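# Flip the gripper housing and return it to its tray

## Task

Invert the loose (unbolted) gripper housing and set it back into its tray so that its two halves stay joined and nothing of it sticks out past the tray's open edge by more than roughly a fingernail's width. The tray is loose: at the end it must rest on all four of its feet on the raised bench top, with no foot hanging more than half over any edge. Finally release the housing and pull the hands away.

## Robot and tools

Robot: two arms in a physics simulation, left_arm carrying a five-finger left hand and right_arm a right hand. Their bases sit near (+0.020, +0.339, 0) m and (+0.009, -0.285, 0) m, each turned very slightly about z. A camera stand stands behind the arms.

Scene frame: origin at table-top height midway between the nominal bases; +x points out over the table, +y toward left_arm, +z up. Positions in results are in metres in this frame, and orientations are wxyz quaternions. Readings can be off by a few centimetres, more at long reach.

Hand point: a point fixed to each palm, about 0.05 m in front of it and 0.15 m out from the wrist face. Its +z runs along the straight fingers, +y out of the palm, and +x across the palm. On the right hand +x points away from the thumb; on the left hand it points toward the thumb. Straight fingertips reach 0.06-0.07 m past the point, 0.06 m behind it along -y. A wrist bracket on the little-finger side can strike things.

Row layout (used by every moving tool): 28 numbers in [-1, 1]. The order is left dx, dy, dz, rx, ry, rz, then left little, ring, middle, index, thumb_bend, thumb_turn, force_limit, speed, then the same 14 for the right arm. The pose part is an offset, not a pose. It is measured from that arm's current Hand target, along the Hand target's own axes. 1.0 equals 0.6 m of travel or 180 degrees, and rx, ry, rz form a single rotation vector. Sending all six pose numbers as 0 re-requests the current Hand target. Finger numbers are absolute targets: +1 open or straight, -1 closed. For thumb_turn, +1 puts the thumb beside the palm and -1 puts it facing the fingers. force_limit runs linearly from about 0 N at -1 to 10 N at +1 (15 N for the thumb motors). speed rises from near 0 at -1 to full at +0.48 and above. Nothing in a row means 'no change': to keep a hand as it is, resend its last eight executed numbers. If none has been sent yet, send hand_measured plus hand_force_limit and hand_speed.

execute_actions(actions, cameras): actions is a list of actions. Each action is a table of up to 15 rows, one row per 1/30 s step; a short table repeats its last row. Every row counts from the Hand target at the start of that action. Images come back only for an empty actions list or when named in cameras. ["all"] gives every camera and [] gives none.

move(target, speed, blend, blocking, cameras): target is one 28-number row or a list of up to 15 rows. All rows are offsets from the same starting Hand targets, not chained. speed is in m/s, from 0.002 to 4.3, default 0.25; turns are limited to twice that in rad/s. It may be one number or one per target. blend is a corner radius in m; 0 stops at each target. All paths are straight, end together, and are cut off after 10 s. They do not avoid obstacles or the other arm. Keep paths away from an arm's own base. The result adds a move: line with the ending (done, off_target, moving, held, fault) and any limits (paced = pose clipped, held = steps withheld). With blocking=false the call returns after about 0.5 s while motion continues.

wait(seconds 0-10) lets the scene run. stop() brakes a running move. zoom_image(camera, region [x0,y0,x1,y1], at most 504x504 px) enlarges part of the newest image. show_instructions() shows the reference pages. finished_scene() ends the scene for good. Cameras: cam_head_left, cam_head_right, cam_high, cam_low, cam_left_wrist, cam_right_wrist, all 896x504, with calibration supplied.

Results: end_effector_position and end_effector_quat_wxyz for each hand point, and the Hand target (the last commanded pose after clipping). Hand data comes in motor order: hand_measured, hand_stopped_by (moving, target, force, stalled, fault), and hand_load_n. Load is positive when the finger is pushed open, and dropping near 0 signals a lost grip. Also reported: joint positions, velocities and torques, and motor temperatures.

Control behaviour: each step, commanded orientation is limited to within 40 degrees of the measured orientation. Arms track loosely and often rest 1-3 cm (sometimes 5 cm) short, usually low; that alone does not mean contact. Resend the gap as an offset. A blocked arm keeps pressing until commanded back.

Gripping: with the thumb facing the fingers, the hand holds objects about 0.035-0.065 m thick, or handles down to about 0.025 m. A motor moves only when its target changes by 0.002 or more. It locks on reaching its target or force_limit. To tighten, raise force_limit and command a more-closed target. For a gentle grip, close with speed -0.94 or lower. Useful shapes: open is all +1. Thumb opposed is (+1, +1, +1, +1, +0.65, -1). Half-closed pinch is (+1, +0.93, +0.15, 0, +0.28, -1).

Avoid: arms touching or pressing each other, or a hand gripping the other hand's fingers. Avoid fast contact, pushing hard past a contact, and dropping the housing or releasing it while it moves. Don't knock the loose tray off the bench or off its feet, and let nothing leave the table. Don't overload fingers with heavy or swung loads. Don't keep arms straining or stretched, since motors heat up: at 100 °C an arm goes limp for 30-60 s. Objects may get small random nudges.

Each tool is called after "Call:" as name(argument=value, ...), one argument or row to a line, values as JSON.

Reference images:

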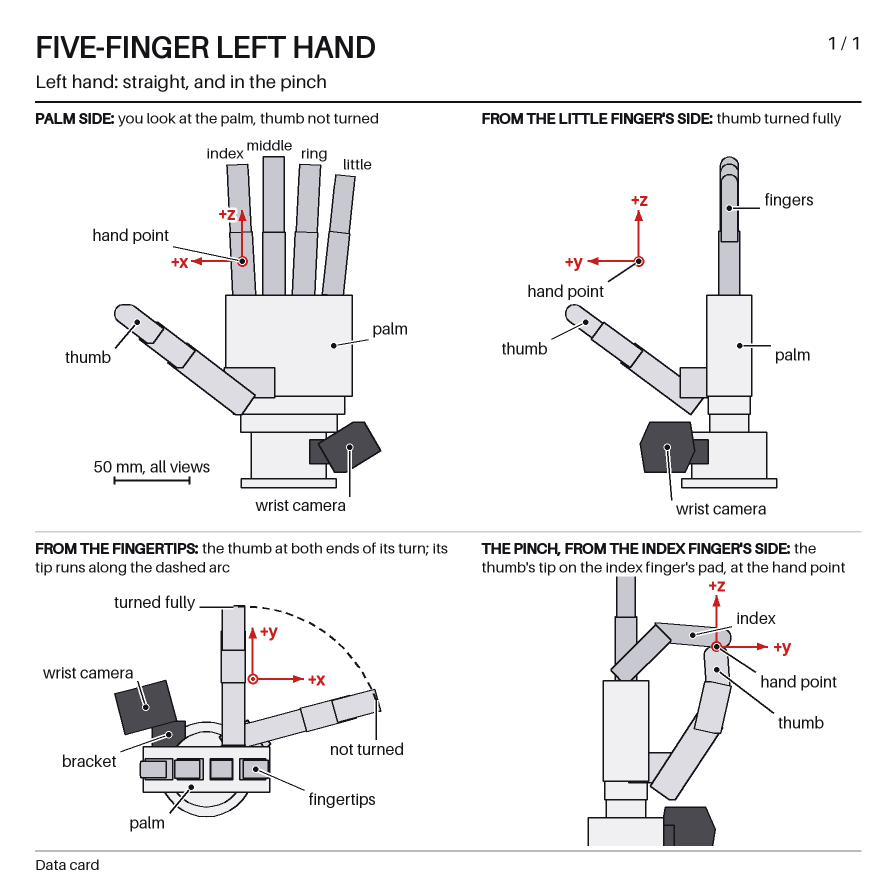

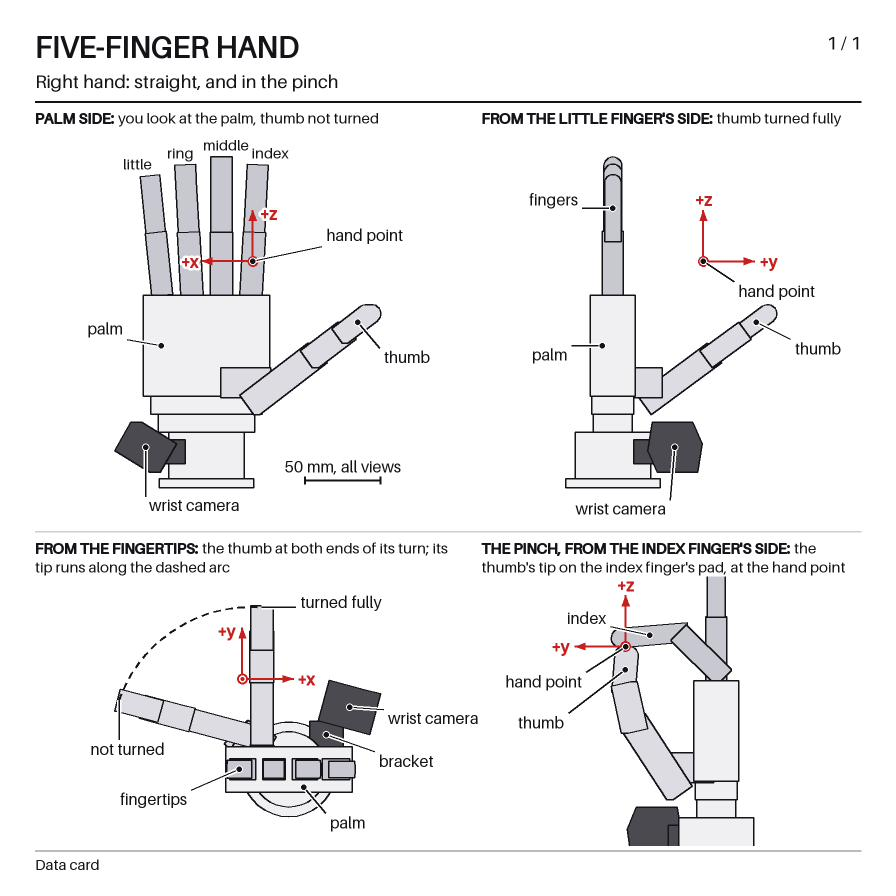

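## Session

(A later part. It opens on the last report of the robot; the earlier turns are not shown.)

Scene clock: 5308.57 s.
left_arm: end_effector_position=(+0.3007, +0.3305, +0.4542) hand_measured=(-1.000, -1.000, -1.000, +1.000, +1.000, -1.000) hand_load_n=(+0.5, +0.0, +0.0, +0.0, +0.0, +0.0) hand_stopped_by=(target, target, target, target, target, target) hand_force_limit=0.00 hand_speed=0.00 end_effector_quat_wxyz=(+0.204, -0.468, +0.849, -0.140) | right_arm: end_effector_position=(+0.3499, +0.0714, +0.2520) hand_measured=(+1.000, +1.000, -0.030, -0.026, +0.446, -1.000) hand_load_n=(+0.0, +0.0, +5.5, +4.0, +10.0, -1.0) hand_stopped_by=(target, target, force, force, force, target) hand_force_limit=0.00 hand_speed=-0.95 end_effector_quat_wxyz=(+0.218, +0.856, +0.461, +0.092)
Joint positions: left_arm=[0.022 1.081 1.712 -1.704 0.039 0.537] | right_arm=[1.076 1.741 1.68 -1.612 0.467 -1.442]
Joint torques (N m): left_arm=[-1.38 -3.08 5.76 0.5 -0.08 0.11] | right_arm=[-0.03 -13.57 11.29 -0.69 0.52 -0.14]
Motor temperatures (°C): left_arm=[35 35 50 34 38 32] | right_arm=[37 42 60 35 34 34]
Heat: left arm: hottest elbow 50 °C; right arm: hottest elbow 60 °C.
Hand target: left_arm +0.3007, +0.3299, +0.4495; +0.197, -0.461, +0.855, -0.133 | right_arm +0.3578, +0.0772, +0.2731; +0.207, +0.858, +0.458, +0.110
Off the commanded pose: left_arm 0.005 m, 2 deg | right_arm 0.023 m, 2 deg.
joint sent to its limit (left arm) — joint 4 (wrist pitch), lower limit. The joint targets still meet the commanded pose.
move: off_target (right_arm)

Call:
move(
  target=[0,0,0,0,0,0,-1,-1,-1,1,1,-1,0,0, 0,0,0,0.1667,0,0,1,1,-0.15,-0.32,-0.06,-1,0.0,-0.95],
  speed=0.12,
  cameras=["cam_right_wrist", "cam_high", "cam_head_right"],
)

Scene clock: 5321.53 s.
left_arm: end_effector_position=(+0.3007, +0.3305, +0.4542) hand_measured=(-1.000, -1.000, -1.000, +1.000, +1.000, -1.000) hand_load_n=(+0.0, +0.0, +0.0, +0.0, +0.0, +0.0) hand_stopped_by=(target, target, target, target, target, target) hand_force_limit=0.00 hand_speed=0.00 end_effector_quat_wxyz=(+0.204, -0.468, +0.849, -0.140) | right_arm: end_effector_position=(+0.3501, +0.0717, +0.2461) hand_measured=(+1.000, +1.000, -0.030, -0.026, +0.446, -1.000) hand_load_n=(+0.0, +0.0, +5.5, +4.0, +10.0, -0.5) hand_stopped_by=(target, target, force, force, force, target) hand_force_limit=0.00 hand_speed=-0.95 end_effector_quat_wxyz=(-0.010, +0.884, +0.467, -0.036)
Joint positions: left_arm=[0.022 1.081 1.712 -1.704 0.039 0.537] | right_arm=[0.901 1.738 1.797 -1.686 -0.048 -1.628]
Joint torques (N m): left_arm=[-1.32 -3.08 5.76 0.49 -0.07 0.11] | right_arm=[0.09 -14.1 11.52 -0.73 0 -0.16]
Motor temperatures (°C): left_arm=[35 35 50 34 38 32] | right_arm=[37 42 59 35 34 34]
Heat: left arm: hottest elbow 50 °C; right arm: hottest elbow 59 °C.
Hand target: left_arm +0.3007, +0.3299, +0.4495; +0.197, -0.461, +0.855, -0.133 | right_arm +0.3577, +0.0771, +0.2731; -0.022, +0.882, +0.471, -0.013
Off the commanded pose: left_arm 0.005 m, 2 deg | right_arm 0.029 m, 3 deg.
joint sent to its limit (left arm) — joint 4 (wrist pitch), lower limit. The joint targets still meet the commanded pose.
joint sent to its limit (right arm) — joint 4 (wrist pitch), lower limit. The joint targets still meet the commanded pose.
move: off_target (right_arm)
camera_calibration:
cam_right_wrist: T_world_to_cam=[[0.959784, -0.272341, -0.068156, -0.30417], [-0.196321, -0.824636, 0.530503, 0.00152242], [-0.200682, -0.495787, -0.844939, 0.428295], [0, 0, 0, 1]] pos_world=[0.378187, 0.130761, 0.340344]
Images, in order (width x height): cam_head_right 896x504, cam_high 896x504, cam_right_wrist 896x504.

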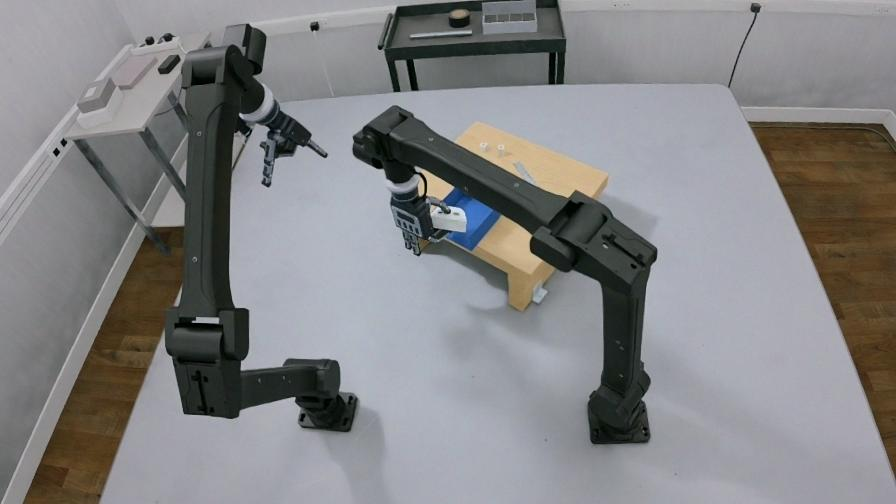

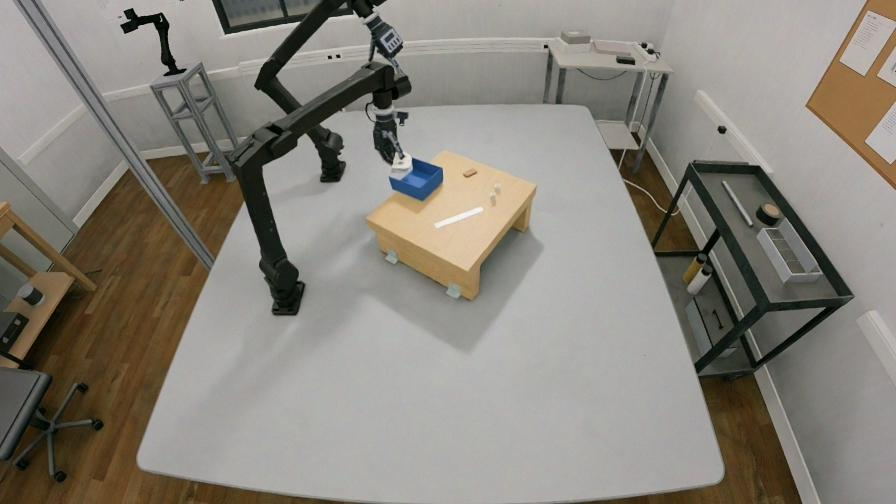

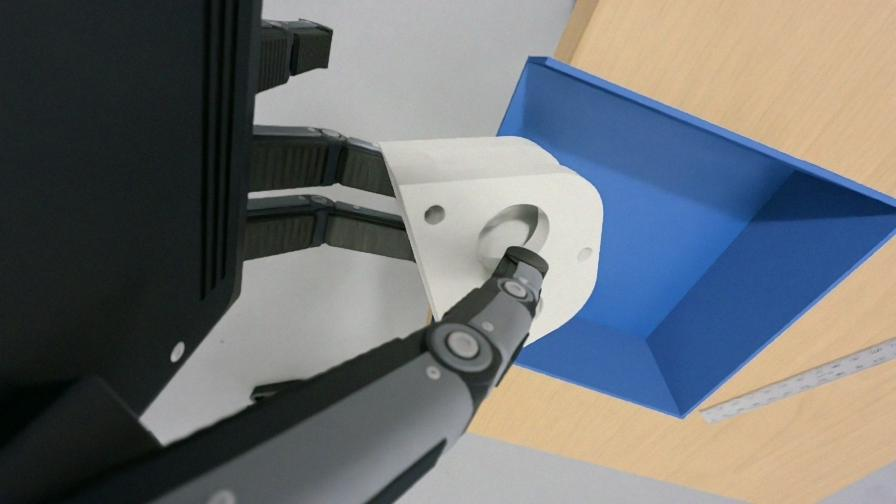

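Call:
move(
  target=[0,0,0,0,0,0,-1,-1,-1,1,1,-1,0,0, 0.0007,0.08,-0.0042,0.0444,0,0,1,1,-0.15,-0.32,-0.06,-1,0.0,-0.95],
  speed=0.06,
  cameras=["cam_right_wrist", "cam_high", "cam_head_right"],
)

Scene clock: 5364.17 s.
left_arm: end_effector_position=(+0.3007, +0.3305, +0.4542) hand_measured=(-1.000, -1.000, -1.000, +1.000, +1.000, -1.000) hand_load_n=(+0.0, +0.0, +0.0, +0.0, +0.0, +0.0) hand_stopped_by=(target, target, target, target, target, target) hand_force_limit=0.00 hand_speed=0.00 end_effector_quat_wxyz=(+0.204, -0.468, +0.849, -0.140) | right_arm: end_effector_position=(+0.3899, +0.0451, +0.2459) hand_measured=(+1.000, +1.000, -0.030, -0.026, +0.446, -1.000) hand_load_n=(+0.0, +0.0, +5.5, +4.0, +10.0, -1.0) hand_stopped_by=(target, target, force, force, force, target) hand_force_limit=0.00 hand_speed=-0.95 end_effector_quat_wxyz=(-0.079, +0.883, +0.461, -0.044)
Joint positions: left_arm=[0.022 1.081 1.712 -1.704 0.039 0.537] | right_arm=[0.759 1.738 1.814 -1.686 -0.177 -1.762]
Joint torques (N m): left_arm=[-1.32 -3.08 5.75 0.53 -0.07 0.12] | right_arm=[0.26 -14.04 11.6 -0.69 -0.11 -0.2]
Motor temperatures (°C): left_arm=[35 35 50 34 38 32] | right_arm=[37 41 60 35 34 34]
Heat: left arm: hottest elbow 50 °C; right arm: hottest elbow 60 °C.
Hand target: left_arm +0.3007, +0.3299, +0.4495; +0.197, -0.461, +0.855, -0.133 | right_arm +0.3979, +0.0507, +0.2732; -0.084, +0.878, +0.469, -0.045
Off the commanded pose: left_arm 0.005 m, 2 deg | right_arm 0.029 m, 1 deg.
joint sent to its limit (left arm) — joint 4 (wrist pitch), lower limit. The joint targets still meet the commanded pose.
joint sent to its limit (right arm) — joint 4 (wrist pitch), lower limit. The joint targets are off in orientation, not in position.
move: off_target (right_arm)
camera_calibration:
cam_right_wrist: T_world_to_cam=[[0.946272, -0.271701, -0.175349, -0.317985], [-0.168902, -0.877688, 0.448481, -0.000545419], [-0.275754, -0.394768, -0.876423, 0.455249], [0, 0, 0, 1]] pos_world=[0.426345, 0.0928422, 0.343477]
Images, in order (width x height): cam_head_right 896x504, cam_high 896x504, cam_right_wrist 896x504.

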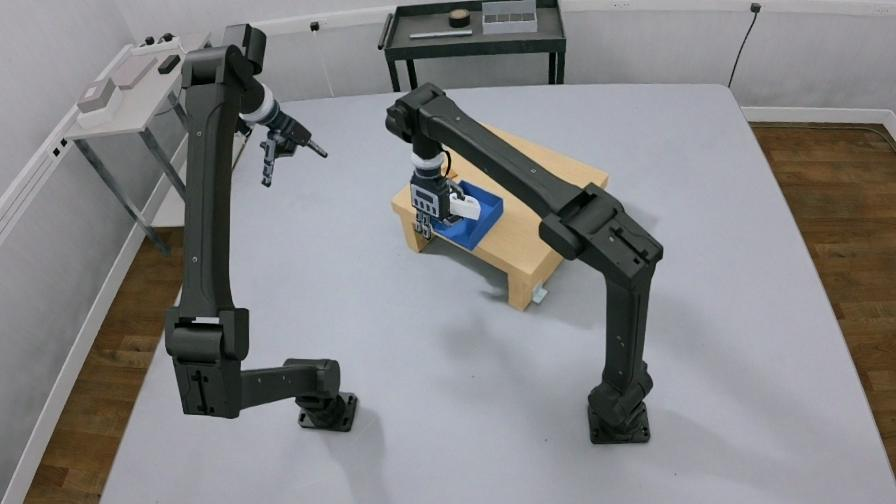

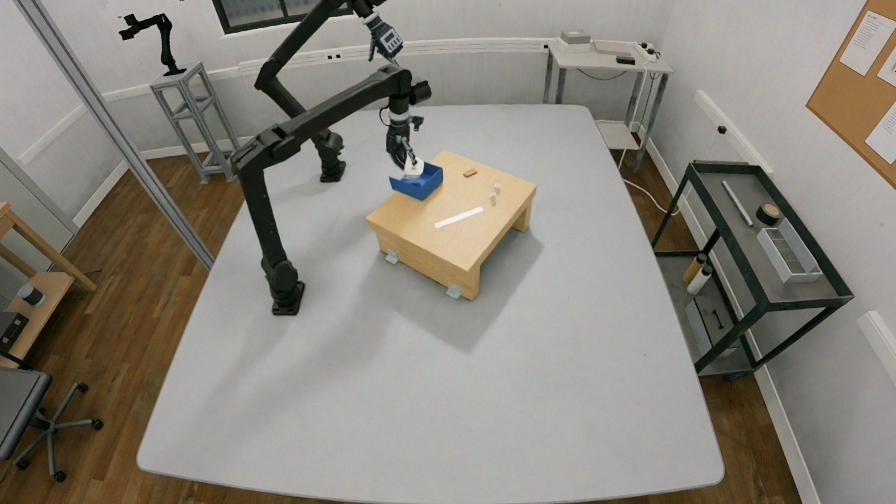

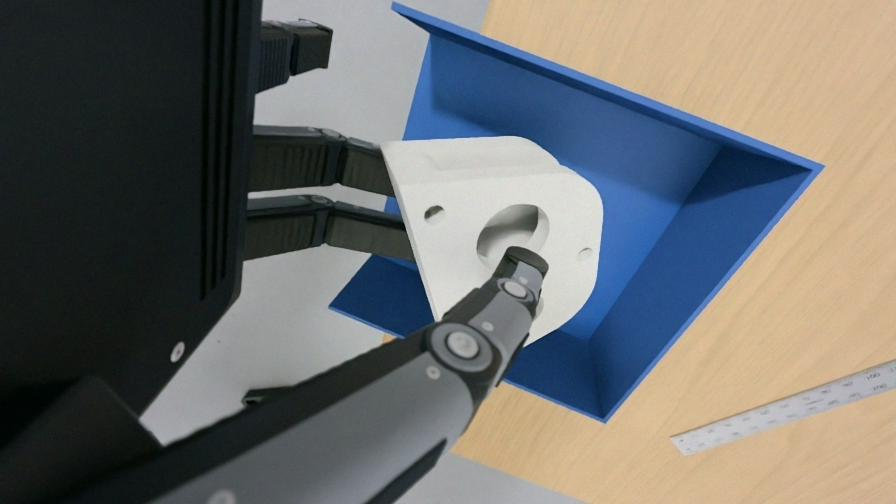

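Call:
move(
  target=[0,0,0,0,0,0,-1,-1,-1,1,1,-1,0,0, 0,0.0047,0.0245,0,0,0,1,1,-0.15,-0.32,-0.06,-1,0.0,-0.95],
  speed=0.03,
)

Scene clock: 5388.07 s.
left_arm: end_effector_position=(+0.3007, +0.3305, +0.4542) hand_measured=(-1.000, -1.000, -1.000, +1.000, +1.000, -1.000) hand_load_n=(+0.0, +0.0, +0.0, +0.0, +0.0, +0.0) hand_stopped_by=(target, target, target, target, target, target) hand_force_limit=0.00 hand_speed=0.00 end_effector_quat_wxyz=(+0.204, -0.468, +0.849, -0.140) | right_arm: end_effector_position=(+0.3897, +0.0459, +0.2457) hand_measured=(+1.000, +1.000, -0.030, -0.026, +0.446, -1.000) hand_load_n=(+0.0, +0.0, +5.0, +4.0, +10.0, -1.0) hand_stopped_by=(target, target, force, force, force, target) hand_force_limit=0.00 hand_speed=-0.95 end_effector_quat_wxyz=(-0.081, +0.881, +0.464, -0.045)
Joint positions: left_arm=[0.022 1.081 1.712 -1.704 0.039 0.537] | right_arm=[0.759 1.738 1.814 -1.686 -0.181 -1.768]
Joint torques (N m): left_arm=[-1.38 -3.08 5.78 0.53 -0.08 0.12] | right_arm=[0.15 -12.45 10.74 -0.69 -0.12 -0.17]
Motor temperatures (°C): left_arm=[35 35 49 34 38 32] | right_arm=[37 41 60 35 34 34]
Heat: left arm: hottest elbow 49 °C; right arm: hottest elbow 60 °C.
Hand target: left_arm +0.3007, +0.3299, +0.4495; +0.197, -0.461, +0.855, -0.133 | right_arm +0.3979, +0.0508, +0.2582; -0.084, +0.878, +0.469, -0.045
Off the commanded pose: left_arm 0.005 m, 2 deg | right_arm 0.016 m, 1 deg.
joint sent to its limit (left arm) — joint 4 (wrist pitch), lower limit. The joint targets still meet the commanded pose.
joint sent to its limit (right arm) — joint 4 (wrist pitch), lower limit. The joint targets still meet the commanded pose.
move: off_target (right_arm)

Call:
move(
  target=[0,0,0,0,0,0,-1,-1,-1,1,1,-1,0,0, 0,0.0063,0.0327,0,0,0,1,1,-0.15,-0.32,-0.06,-1,0.0,-0.95],
  speed=0.03,
)

Scene clock: 5392.60 s.
left_arm: end_effector_position=(+0.3007, +0.3305, +0.4542) hand_measured=(-1.000, -1.000, -1.000, +1.000, +1.000, -1.000) hand_load_n=(+0.5, +0.0, +0.5, +0.0, +0.0, +0.0) hand_stopped_by=(target, target, target, target, target, target) hand_force_limit=0.00 hand_speed=0.00 end_effector_quat_wxyz=(+0.204, -0.468, +0.849, -0.140) | right_arm: end_effector_position=(+0.3904, +0.0475, +0.2402) hand_measured=(+1.000, +1.000, -0.030, -0.026, +0.446, -1.000) hand_load_n=(+0.0, +0.0, +5.5, +3.5, +10.0, -1.0) hand_stopped_by=(target, target, force, force, force, target) hand_force_limit=0.00 hand_speed=-0.95 end_effector_quat_wxyz=(-0.081, +0.880, +0.465, -0.050)
Joint positions: left_arm=[0.022 1.081 1.712 -1.704 0.039 0.537] | right_arm=[0.759 1.749 1.814 -1.686 -0.185 -1.773]
Joint torques (N m): left_arm=[-1.26 -3.08 5.81 0.47 -0.06 0.11] | right_arm=[0.09 -11.93 8.46 -0.05 -0.12 -0.15]
Motor temperatures (°C): left_arm=[35 35 49 34 38 32] | right_arm=[37 41 60 35 34 34]
Heat: left arm: hottest elbow 49 °C; right arm: hottest elbow 60 °C.
Hand target: left_arm +0.3007, +0.3299, +0.4495; +0.197, -0.461, +0.855, -0.133 | right_arm +0.3979, +0.0507, +0.2382; -0.084, +0.878, +0.469, -0.045
Off the commanded pose: left_arm 0.005 m, 2 deg | right_arm 0.008 m, 1 deg.
joint sent to its limit (left arm) — joint 4 (wrist pitch), lower limit. The joint targets still meet the commanded pose.
move: done

Call:
move(
  target=[0,0,0,0,0,0,-1,-1,-1,1,1,-1,0,0, 0,0.0047,0.0245,0,0,0,1,1,-0.15,-0.32,-0.06,-1,0.0,-0.95],
  speed=0.02,
  cameras=["cam_right_wrist", "cam_high"],
)

Call:
zoom_image(
  camera="cam_high",
  region=[370, 130, 460, 210],
)

Scene clock: 5401.10 s.
left_arm: end_effector_position=(+0.3007, +0.3305, +0.4542) hand_measured=(-1.000, -1.000, -1.000, +1.000, +1.000, -1.000) hand_load_n=(+0.0, +0.0, +0.0, +0.0, +0.0, +0.0) hand_stopped_by=(target, target, target, target, target, target) hand_force_limit=0.00 hand_speed=0.00 end_effector_quat_wxyz=(+0.204, -0.468, +0.849, -0.140) | right_arm: end_effector_position=(+0.3930, +0.0502, +0.2294) hand_measured=(+1.000, +1.000, -0.030, -0.026, +0.446, -1.000) hand_load_n=(-0.5, +0.0, +5.5, +4.0, +10.0, -0.5) hand_stopped_by=(target, target, force, force, force, target) hand_force_limit=0.00 hand_speed=-0.95 end_effector_quat_wxyz=(-0.083, +0.880, +0.466, -0.045)
Joint positions: left_arm=[0.022 1.081 1.712 -1.704 0.039 0.537] | right_arm=[0.759 1.749 1.786 -1.647 -0.185 -1.774]
Joint torques (N m): left_arm=[-1.32 -3.08 5.78 0.51 -0.08 0.11] | right_arm=[0.09 -12.22 7.32 -0.09 -0.12 -0.16]
Motor temperatures (°C): left_arm=[35 35 49 34 38 32] | right_arm=[37 42 59 35 34 34]
Heat: left arm: hottest elbow 49 °C; right arm: hottest elbow 59 °C.
Hand target: left_arm +0.3007, +0.3299, +0.4495; +0.197, -0.461, +0.855, -0.133 | right_arm +0.3978, +0.0507, +0.2232; -0.084, +0.878, +0.469, -0.045
Off the commanded pose: left_arm 0.005 m, 2 deg | right_arm 0.008 m, 0 deg.
joint sent to its limit (left arm) — joint 4 (wrist pitch), lower limit. The joint targets still meet the commanded pose.
move: done
camera_calibration:
cam_right_wrist: T_world_to_cam=[[0.948601, -0.259514, -0.181132, -0.322668], [-0.157207, -0.883136, 0.441993, 0.00898064], [-0.274667, -0.390799, -0.878541, 0.443578], [0, 0, 0, 1]] pos_world=[0.429331, 0.0975442, 0.327286]
Images, in order (width x height): cam_high 896x504, cam_right_wrist 896x504.

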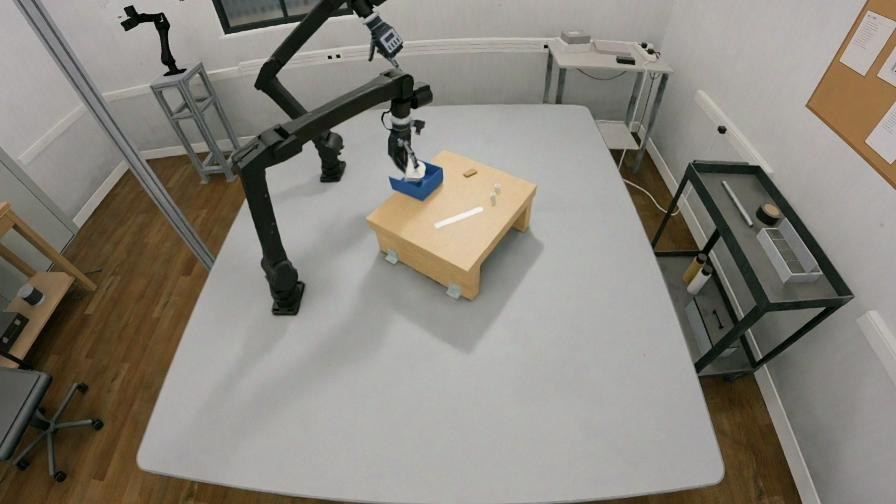

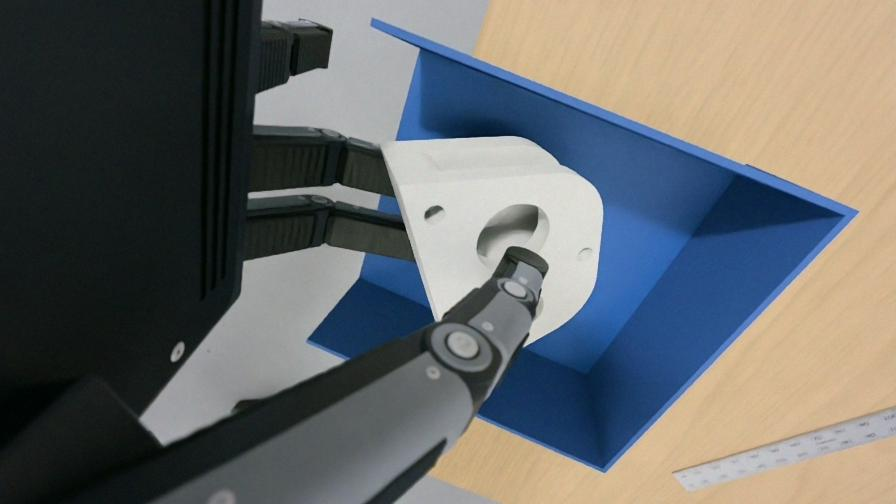

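Scaled by 5.600 from the camera's 896x504 image, which has a finer 1280x720 frame.

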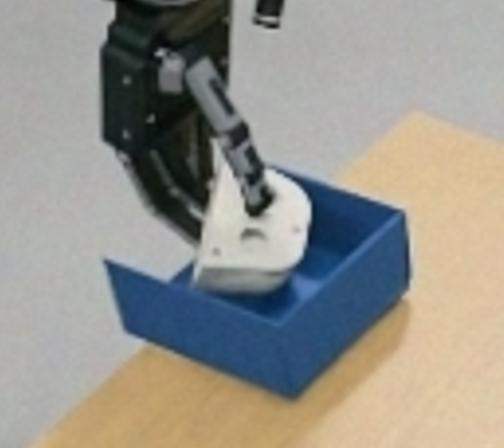

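Call:
move(
  target=[0,0,0,0,0,0,-1,-1,-1,1,1,-1,0,0, 0,0.0038,0.0196,0,0,0,1,1,-0.15,-0.32,-0.06,-1,0.0,-0.95],
  speed=0.02,
  cameras=["cam_right_wrist"],
)

Scene clock: 5409.27 s.
left_arm: end_effector_position=(+0.3007, +0.3305, +0.4542) hand_measured=(-1.000, -1.000, -1.000, +1.000, +1.000, -1.000) hand_load_n=(+0.0, +0.0, +0.0, +0.0, +0.0, +0.0) hand_stopped_by=(target, target, target, target, target, target) hand_force_limit=0.00 hand_speed=0.00 end_effector_quat_wxyz=(+0.204, -0.468, +0.849, -0.140) | right_arm: end_effector_position=(+0.3932, +0.0504, +0.2176) hand_measured=(+1.000, +1.000, -0.030, -0.026, +0.446, -1.000) hand_load_n=(-0.5, +0.0, +5.5, +4.0, +10.0, -1.0) hand_stopped_by=(target, target, force, force, force, target) hand_force_limit=0.00 hand_speed=-0.95 end_effector_quat_wxyz=(-0.083, +0.880, +0.466, -0.045)
Joint positions: left_arm=[0.022 1.081 1.712 -1.704 0.039 0.537] | right_arm=[0.759 1.749 1.755 -1.616 -0.185 -1.774]
Joint torques (N m): left_arm=[-1.44 -3.08 5.74 0.49 -0.07 0.11] | right_arm=[0.03 -12.69 7.3 -0.01 -0.12 -0.15]
Motor temperatures (°C): left_arm=[35 35 49 34 38 32] | right_arm=[37 42 58 35 34 34]
Heat: left arm: hottest elbow 49 °C; right arm: hottest elbow 58 °C.
Hand target: left_arm +0.3007, +0.3299, +0.4495; +0.197, -0.461, +0.855, -0.133 | right_arm +0.3978, +0.0507, +0.2113; -0.084, +0.878, +0.469, -0.045
Off the commanded pose: left_arm 0.005 m, 2 deg | right_arm 0.008 m, 0 deg.
joint sent to its limit (left arm) — joint 4 (wrist pitch), lower limit. The joint targets still meet the commanded pose.
move: done
camera_calibration:
cam_right_wrist: T_world_to_cam=[[0.948601, -0.259514, -0.181132, -0.324943], [-0.157207, -0.883136, 0.441993, 0.0144042], [-0.274667, -0.390799, -0.878541, 0.433344], [0, 0, 0, 1]] pos_world=[0.429531, 0.0977442, 0.315486]
Images, in order (width x height): cam_right_wrist 896x504.

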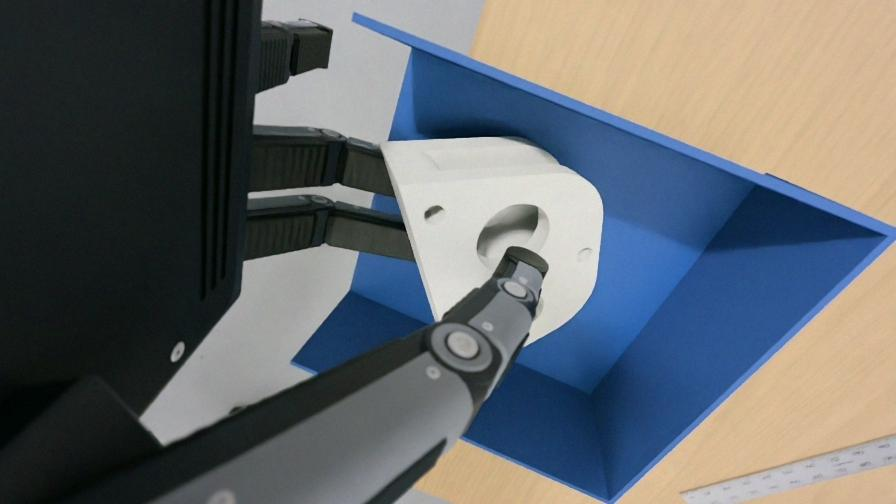

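Call:
move(
  target=[0,0,0,0,0,0,-1,-1,-1,1,1,-1,0,0, 0,0.0019,0.0098,0,0,0,1,1,-0.15,-0.32,-0.06,-1,0.0,-0.95],
  speed=0.015,
)

Scene clock: 5423.83 s.
left_arm: end_effector_position=(+0.3007, +0.3305, +0.4542) hand_measured=(-1.000, -1.000, -1.000, +1.000, +1.000, -1.000) hand_load_n=(+0.0, +0.0, +0.0, +0.0, +0.0, +0.0) hand_stopped_by=(target, target, target, target, target, target) hand_force_limit=0.00 hand_speed=0.00 end_effector_quat_wxyz=(+0.204, -0.468, +0.849, -0.140) | right_arm: end_effector_position=(+0.3943, +0.0507, +0.2161) hand_measured=(+1.000, +1.000, -0.030, -0.026, +0.446, -1.000) hand_load_n=(+0.0, +0.0, +6.0, +3.5, +8.5, -1.0) hand_stopped_by=(target, target, force, force, force, target) hand_force_limit=0.00 hand_speed=-0.95 end_effector_quat_wxyz=(-0.082, +0.880, +0.466, -0.043)
Joint positions: left_arm=[0.022 1.081 1.712 -1.704 0.039 0.537] | right_arm=[0.759 1.749 1.752 -1.609 -0.182 -1.774]
Joint torques (N m): left_arm=[-1.38 -3.08 5.76 0.53 -0.07 0.12] | right_arm=[0.09 -12.28 6.34 0.31 -0.21 -0.15]
Motor temperatures (°C): left_arm=[35 35 49 34 38 32] | right_arm=[37 43 57 35 34 34]
Heat: left arm: hottest elbow 49 °C; right arm: hottest elbow 57 °C.
Hand target: left_arm +0.3007, +0.3299, +0.4495; +0.197, -0.461, +0.855, -0.133 | right_arm +0.3979, +0.0508, +0.2053; -0.084, +0.878, +0.469, -0.045
Off the commanded pose: left_arm 0.005 m, 2 deg | right_arm 0.011 m, 0 deg.
joint sent to its limit (left arm) — joint 4 (wrist pitch), lower limit. The joint targets still meet the commanded pose.
move: off_target (right_arm)

Call:
move(
  target=[0,0,0,0,0,0,-1,-1,-1,1,1,-1,0,0, 0,-0.001,-0.0048,0,0,0,1,1,-0.15,-0.32,1,-1,0.0,-0.8],
  speed=0.015,
  cameras=["cam_right_wrist"],
)

Scene clock: 5448.53 s.
left_arm: end_effector_position=(+0.3007, +0.3305, +0.4542) hand_measured=(-1.000, -1.000, -1.000, +1.000, +1.000, -1.000) hand_load_n=(+0.0, +0.5, +0.0, +0.0, +0.0, +0.5) hand_stopped_by=(target, target, target, target, target, target) hand_force_limit=0.00 hand_speed=0.00 end_effector_quat_wxyz=(+0.204, -0.468, +0.849, -0.140) | right_arm: end_effector_position=(+0.3935, +0.0506, +0.2135) hand_measured=(+1.000, +1.000, -0.030, -0.026, +1.000, -1.000) hand_load_n=(+0.0, +0.0, +0.0, +0.5, -0.5, +0.0) hand_stopped_by=(target, target, force, force, target, target) hand_force_limit=0.00 hand_speed=-0.80 end_effector_quat_wxyz=(-0.083, +0.880, +0.466, -0.044)
Joint positions: left_arm=[0.022 1.081 1.712 -1.704 0.039 0.537] | right_arm=[0.759 1.749 1.745 -1.604 -0.185 -1.774]
Joint torques (N m): left_arm=[-1.38 -3.14 5.76 0.49 -0.08 0.11] | right_arm=[0.09 -12.28 7.47 -0.12 -0.12 -0.15]
Motor temperatures (°C): left_arm=[35 35 49 34 38 32] | right_arm=[37 43 56 35 34 34]
Heat: left arm: hottest elbow 49 °C; right arm: hottest elbow 56 °C.
Hand target: left_arm +0.3007, +0.3299, +0.4495; +0.197, -0.461, +0.855, -0.133 | right_arm +0.3978, +0.0508, +0.2083; -0.084, +0.878, +0.469, -0.045
Off the commanded pose: left_arm 0.005 m, 2 deg | right_arm 0.007 m, 0 deg.
joint sent to its limit (left arm) — joint 4 (wrist pitch), lower limit. The joint targets still meet the commanded pose.
move: done
camera_calibration:
cam_right_wrist: T_world_to_cam=[[0.948738, -0.259417, -0.180549, -0.3261], [-0.157623, -0.883484, 0.441147, 0.0168124], [-0.273953, -0.390074, -0.879086, 0.429629], [0, 0, 0, 1]] pos_world=[0.429732, 0.0978447, 0.311387]
Images, in order (width x height): cam_right_wrist 896x504.

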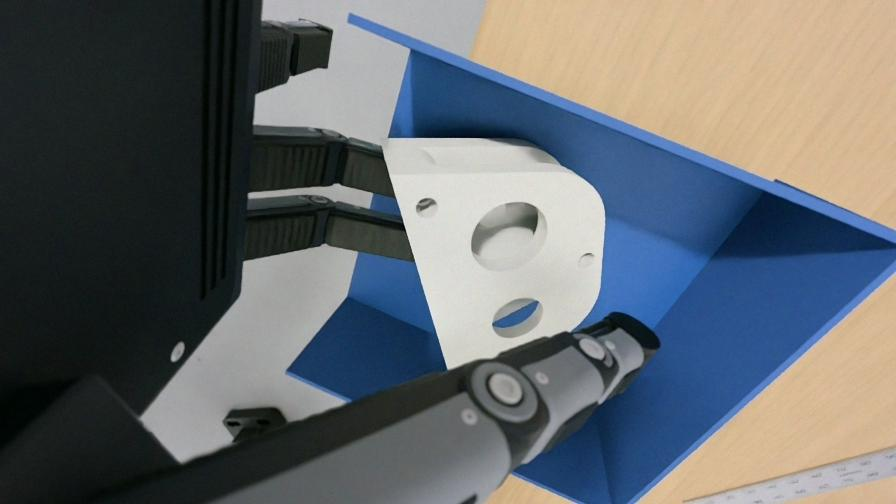

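Call:
move(
  target=[0,0,0,0,0,0,-1,-1,-1,1,1,-1,0,0, 0,-0.0293,0.0057,0,0,0,1,1,-0.15,-0.32,1,-1,0.0,-0.8],
  speed=0.03,
  cameras=["cam_right_wrist"],
)

Scene clock: 5461.63 s.
left_arm: end_effector_position=(+0.3007, +0.3305, +0.4542) hand_measured=(-1.000, -1.000, -1.000, +1.000, +1.000, -1.000) hand_load_n=(+0.0, +0.0, +0.0, +0.0, +0.0, +0.0) hand_stopped_by=(target, target, target, target, target, target) hand_force_limit=0.00 hand_speed=0.00 end_effector_quat_wxyz=(+0.204, -0.468, +0.849, -0.140) | right_arm: end_effector_position=(+0.3846, +0.0577, +0.2092) hand_measured=(+1.000, +1.000, -0.030, -0.026, +1.000, -1.000) hand_load_n=(+0.0, +0.0, +0.0, +0.0, +0.0, +0.0) hand_stopped_by=(target, target, force, force, target, target) hand_force_limit=0.00 hand_speed=-0.80 end_effector_quat_wxyz=(-0.083, +0.877, +0.472, -0.048)
Joint positions: left_arm=[0.022 1.081 1.712 -1.704 0.039 0.537] | right_arm=[0.781 1.749 1.733 -1.597 -0.186 -1.766]
Joint torques (N m): left_arm=[-1.38 -2.96 5.79 0.53 -0.08 0.11] | right_arm=[1.08 -12.98 7.23 0.03 -0.11 0.12]
Motor temperatures (°C): left_arm=[35 35 49 34 38 32] | right_arm=[37 43 55 35 34 34]
Heat: left arm: hottest elbow 49 °C; right arm: hottest elbow 55 °C.
Hand target: left_arm +0.3007, +0.3299, +0.4495; +0.197, -0.461, +0.855, -0.133 | right_arm +0.3829, +0.0608, +0.2082; -0.084, +0.878, +0.469, -0.045
Off the commanded pose: left_arm 0.005 m, 2 deg | right_arm 0.004 m, 1 deg.
joint sent to its limit (left arm) — joint 4 (wrist pitch), lower limit. The joint targets still meet the commanded pose.
move: done
camera_calibration:
cam_right_wrist: T_world_to_cam=[[0.951189, -0.247335, -0.184567, -0.317361], [-0.143503, -0.883953, 0.44501, 0.0173636], [-0.273215, -0.396803, -0.8763, 0.425866], [0, 0, 0, 1]] pos_world=[0.420715, 0.105839, 0.306885]
Images, in order (width x height): cam_right_wrist 896x504.

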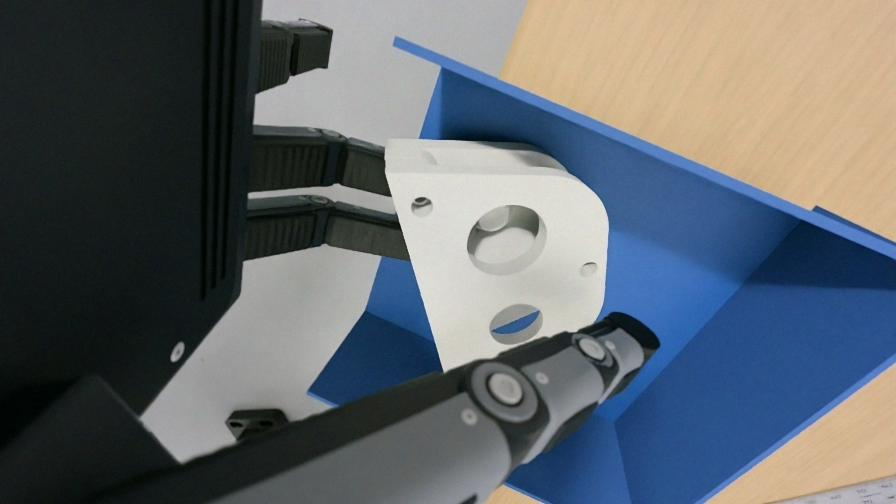

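Call:
move(
  target=[0,0,0,0,0,0,-1,-1,-1,1,1,-1,0,0, 0,-0.0337,0.0015,0,0,0,1,1,-0.15,-0.32,1,-1,0.0,-0.8],
  speed=0.03,
  cameras=["cam_right_wrist", "cam_high"],
)

Call:
zoom_image(
  camera="cam_high",
  region=[370, 130, 460, 210],
)

Scene clock: 5501.83 s.
left_arm: end_effector_position=(+0.3007, +0.3305, +0.4542) hand_measured=(-1.000, -1.000, -1.000, +1.000, +1.000, -1.000) hand_load_n=(+0.0, +0.0, +0.0, +0.0, +0.0, +0.0) hand_stopped_by=(target, target, target, target, target, target) hand_force_limit=0.00 hand_speed=0.00 end_effector_quat_wxyz=(+0.204, -0.468, +0.849, -0.140) | right_arm: end_effector_position=(+0.3691, +0.0691, +0.2072) hand_measured=(+1.000, +1.000, -0.030, -0.026, +1.000, -1.000) hand_load_n=(+0.0, +0.0, +0.0, +0.0, +0.0, +0.0) hand_stopped_by=(target, target, force, force, target, target) hand_force_limit=0.00 hand_speed=-0.80 end_effector_quat_wxyz=(-0.081, +0.877, +0.471, -0.053)
Joint positions: left_arm=[0.022 1.081 1.712 -1.704 0.039 0.537] | right_arm=[0.817 1.749 1.727 -1.595 -0.188 -1.728]
Joint torques (N m): left_arm=[-1.32 -3.02 5.75 0.51 -0.07 0.12] | right_arm=[1.14 -13.68 7.21 -0.03 -0.12 0.13]
Heat: left arm: hottest elbow 49 °C; right arm: hottest elbow 54 °C.
Hand target: left_arm +0.3007, +0.3299, +0.4495; +0.197, -0.461, +0.855, -0.133 | right_arm +0.3663, +0.0719, +0.2111; -0.084, +0.878, +0.469, -0.045
Off the commanded pose: left_arm 0.005 m, 2 deg | right_arm 0.006 m, 1 deg.
joint sent to its limit (left arm) — joint 4 (wrist pitch), lower limit. The joint targets still meet the commanded pose.
move: done
camera_calibration:
cam_right_wrist: T_world_to_cam=[[0.949718, -0.249594, -0.189046, -0.298467], [-0.141208, -0.880319, 0.452878, 0.0233681], [-0.279457, -0.403411, -0.8713, 0.426013], [0, 0, 0, 1]] pos_world=[0.405811, 0.117934, 0.304178]
Images, in order (width x height): cam_high 896x504, cam_right_wrist 896x504.

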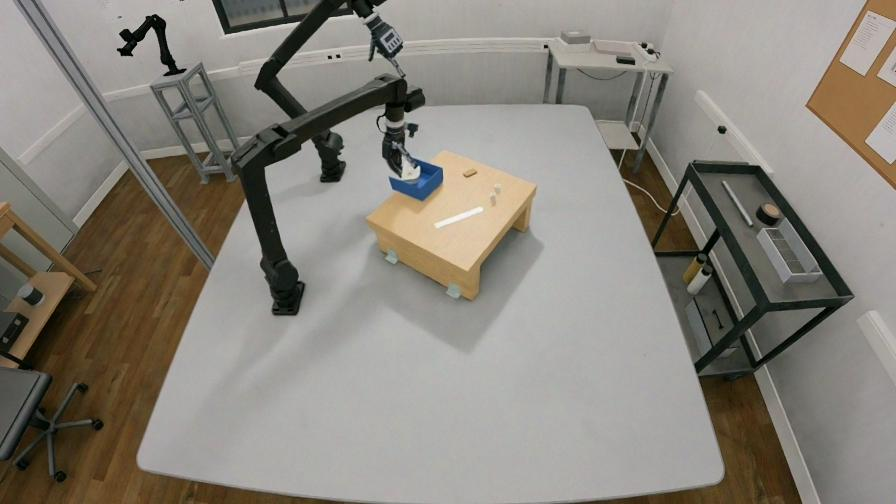

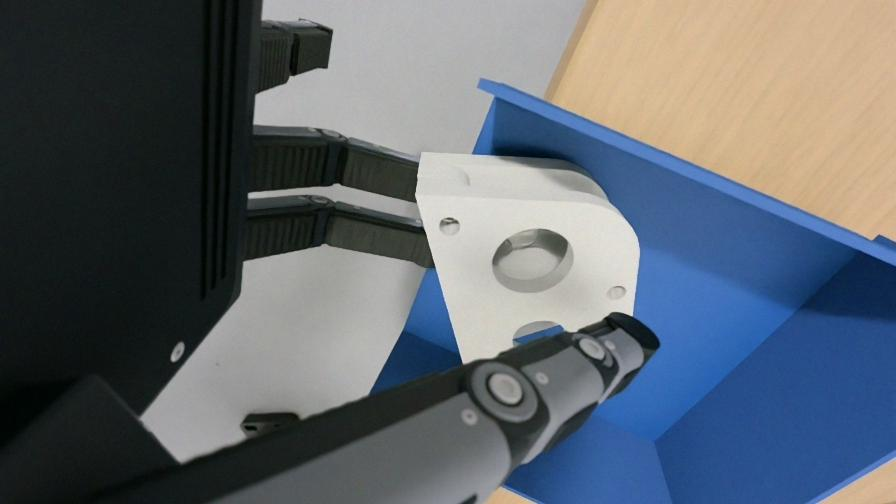

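Scaled by 5.600 from the camera's 896x504 image, which has a finer 1280x720 frame.

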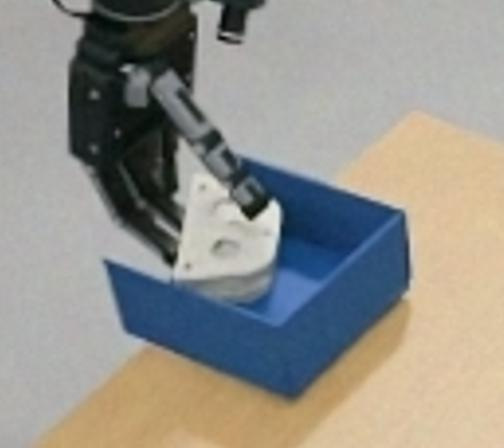

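Call:
move(
  target=[0,0,0,0,0,0,-1,-1,-1,1,1,-1,0,0, 0,-0.0130,0.0025,0,0,0,1,1,-0.15,-0.32,1,-1,0.0,-0.8],
  speed=0.02,
  cameras=["cam_right_wrist"],
)

Scene clock: 5512.70 s.
left_arm: end_effector_position=(+0.3007, +0.3305, +0.4542) hand_measured=(-1.000, -1.000, -1.000, +1.000, +1.000, -1.000) hand_load_n=(+0.0, +0.0, +0.0, +0.0, +0.0, +0.0) hand_stopped_by=(target, target, target, target, target, target) hand_force_limit=0.00 hand_speed=0.00 end_effector_quat_wxyz=(+0.204, -0.468, +0.849, -0.140) | right_arm: end_effector_position=(+0.3629, +0.0734, +0.2055) hand_measured=(+1.000, +1.000, -0.030, -0.026, +1.000, -1.000) hand_load_n=(+0.0, +0.0, +0.0, +0.0, +0.0, +0.0) hand_stopped_by=(target, target, force, force, target, target) hand_force_limit=0.00 hand_speed=-0.80 end_effector_quat_wxyz=(-0.080, +0.877, +0.471, -0.054)
Joint positions: left_arm=[0.022 1.081 1.712 -1.704 0.039 0.537] | right_arm=[0.831 1.749 1.722 -1.591 -0.188 -1.714]
Joint torques (N m): left_arm=[-1.38 -3.08 5.79 0.5 -0.08 0.12] | right_arm=[1.26 -13.98 7.24 -0.02 -0.12 0.12]
Heat: left arm: hottest elbow 49 °C; right arm: hottest elbow 54 °C.
Hand target: left_arm +0.3007, +0.3299, +0.4495; +0.197, -0.461, +0.855, -0.133 | right_arm +0.3598, +0.0764, +0.2112; -0.084, +0.878, +0.469, -0.045
Off the commanded pose: left_arm 0.005 m, 2 deg | right_arm 0.007 m, 1 deg.
joint sent to its limit (left arm) — joint 4 (wrist pitch), lower limit. The joint targets still meet the commanded pose.
move: done
camera_calibration:
cam_right_wrist: T_world_to_cam=[[0.949211, -0.250679, -0.190152, -0.291449], [-0.140669, -0.878694, 0.45619, 0.025986], [-0.281443, -0.406272, -0.869329, 0.424983], [0, 0, 0, 1]] pos_world=[0.399911, 0.122432, 0.302175]
Images, in order (width x height): cam_right_wrist 896x504.

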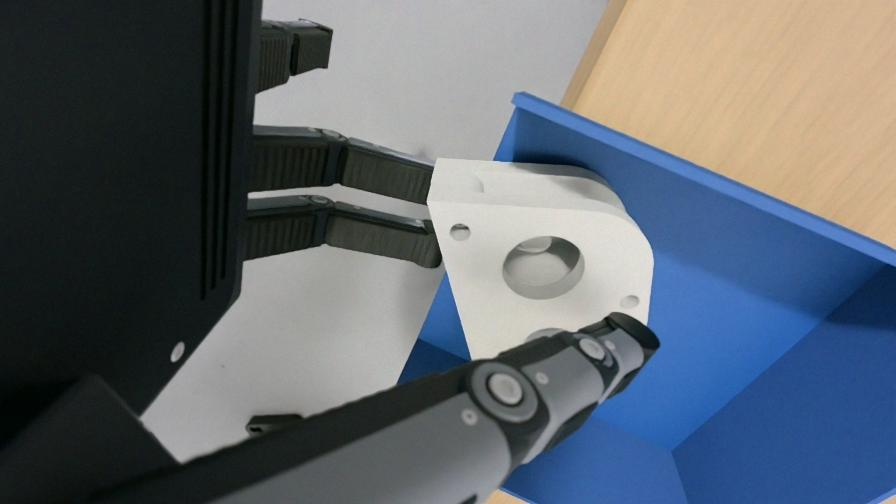

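Call:
move(
  target=[0,0,0,0,0,0,-1,-1,-1,1,1,-1,0,0, 0,-0.0130,0.0025,0,0,0,1,1,-0.15,-0.32,1,-1,0.0,-0.8],
  speed=0.02,
  cameras=["cam_right_wrist"],
)

Scene clock: 5520.57 s.
left_arm: end_effector_position=(+0.3007, +0.3305, +0.4542) hand_measured=(-1.000, -1.000, -1.000, +1.000, +1.000, -1.000) hand_load_n=(+0.0, +0.0, +0.0, +0.0, +0.0, +0.0) hand_stopped_by=(target, target, target, target, target, target) hand_force_limit=0.00 hand_speed=0.00 end_effector_quat_wxyz=(+0.204, -0.468, +0.849, -0.140) | right_arm: end_effector_position=(+0.3574, +0.0788, +0.2054) hand_measured=(+1.000, +1.000, -0.030, -0.026, +1.000, -1.000) hand_load_n=(+0.0, +0.0, +0.5, +0.0, +0.0, +0.0) hand_stopped_by=(target, target, force, force, target, target) hand_force_limit=0.00 hand_speed=-0.80 end_effector_quat_wxyz=(-0.080, +0.877, +0.470, -0.054)
Joint positions: left_arm=[0.022 1.081 1.712 -1.704 0.039 0.537] | right_arm=[0.845 1.749 1.722 -1.587 -0.188 -1.698]
Joint torques (N m): left_arm=[-1.38 -3.08 5.79 0.53 -0.08 0.12] | right_arm=[1.26 -14.21 6.91 -0.03 -0.12 0.09]
Heat: left arm: hottest elbow 49 °C; right arm: hottest elbow 54 °C.
Hand target: left_arm +0.3007, +0.3299, +0.4495; +0.197, -0.461, +0.855, -0.133 | right_arm +0.3532, +0.0806, +0.2113; -0.084, +0.878, +0.469, -0.045
Off the commanded pose: left_arm 0.005 m, 2 deg | right_arm 0.007 m, 1 deg.
joint sent to its limit (left arm) — joint 4 (wrist pitch), lower limit. The joint targets still meet the commanded pose.
move: done
camera_calibration:
cam_right_wrist: T_world_to_cam=[[0.949236, -0.251051, -0.189539, -0.285004], [-0.141462, -0.878862, 0.455621, 0.0304185], [-0.280963, -0.405679, -0.869761, 0.425582], [0, 0, 0, 1]] pos_world=[0.394412, 0.127833, 0.302276]
Images, in order (width x height): cam_right_wrist 896x504.

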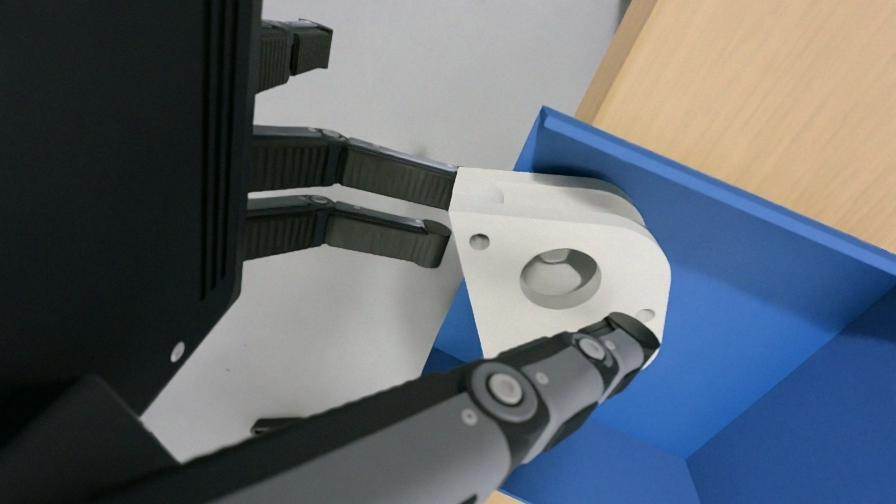

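Call:
move(
  target=[0,0,0,0,0,0,-1,-1,-1,1,1,-1,0,0, 0,0.0047,0.0245,0,0,0,1,1,-0.15,-0.32,1,-1,0.0,-0.8],
  speed=0.02,
  cameras=["cam_right_wrist"],
)

Scene clock: 5537.33 s.
left_arm: end_effector_position=(+0.3007, +0.3305, +0.4542) hand_measured=(-1.000, -1.000, -1.000, +1.000, +1.000, -1.000) hand_load_n=(+0.0, +0.0, +0.0, +0.0, +0.0, +0.5) hand_stopped_by=(target, target, target, target, target, target) hand_force_limit=0.00 hand_speed=0.00 end_effector_quat_wxyz=(+0.204, -0.468, +0.849, -0.140) | right_arm: end_effector_position=(+0.3564, +0.0778, +0.1898) hand_measured=(+1.000, +1.000, -0.030, -0.026, +1.000, -1.000) hand_load_n=(+0.0, +0.0, +0.5, +0.0, +0.0, +0.0) hand_stopped_by=(target, target, force, force, target, target) hand_force_limit=0.00 hand_speed=-0.80 end_effector_quat_wxyz=(-0.080, +0.877, +0.470, -0.055)
Joint positions: left_arm=[0.022 1.081 1.712 -1.704 0.039 0.537] | right_arm=[0.845 1.749 1.681 -1.548 -0.188 -1.698]
Joint torques (N m): left_arm=[-1.44 -3.08 5.75 0.49 -0.08 0.11] | right_arm=[1.26 -14.04 7.2 -0.09 -0.11 0.12]
Heat: left arm: hottest elbow 49 °C; right arm: hottest elbow 53 °C.
Hand target: left_arm +0.3007, +0.3299, +0.4495; +0.197, -0.461, +0.855, -0.133 | right_arm +0.3532, +0.0806, +0.1962; -0.084, +0.878, +0.469, -0.045
Off the commanded pose: left_arm 0.005 m, 2 deg | right_arm 0.008 m, 1 deg.
joint sent to its limit (left arm) — joint 4 (wrist pitch), lower limit. The joint targets still meet the commanded pose.
move: done
camera_calibration:
cam_right_wrist: T_world_to_cam=[[0.948695, -0.252098, -0.190852, -0.286744], [-0.141325, -0.878022, 0.45728, 0.0360771], [-0.282851, -0.406847, -0.868603, 0.411808], [0, 0, 0, 1]] pos_world=[0.393611, 0.126932, 0.286475]
Images, in order (width x height): cam_right_wrist 896x504.

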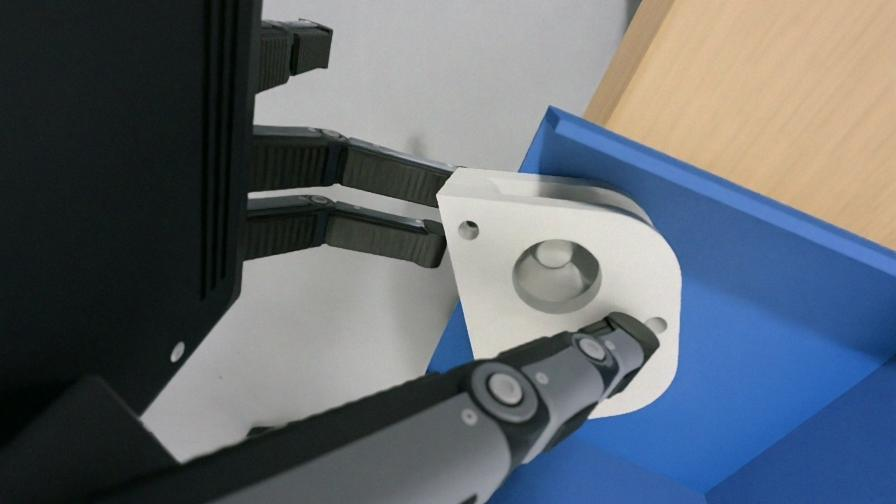

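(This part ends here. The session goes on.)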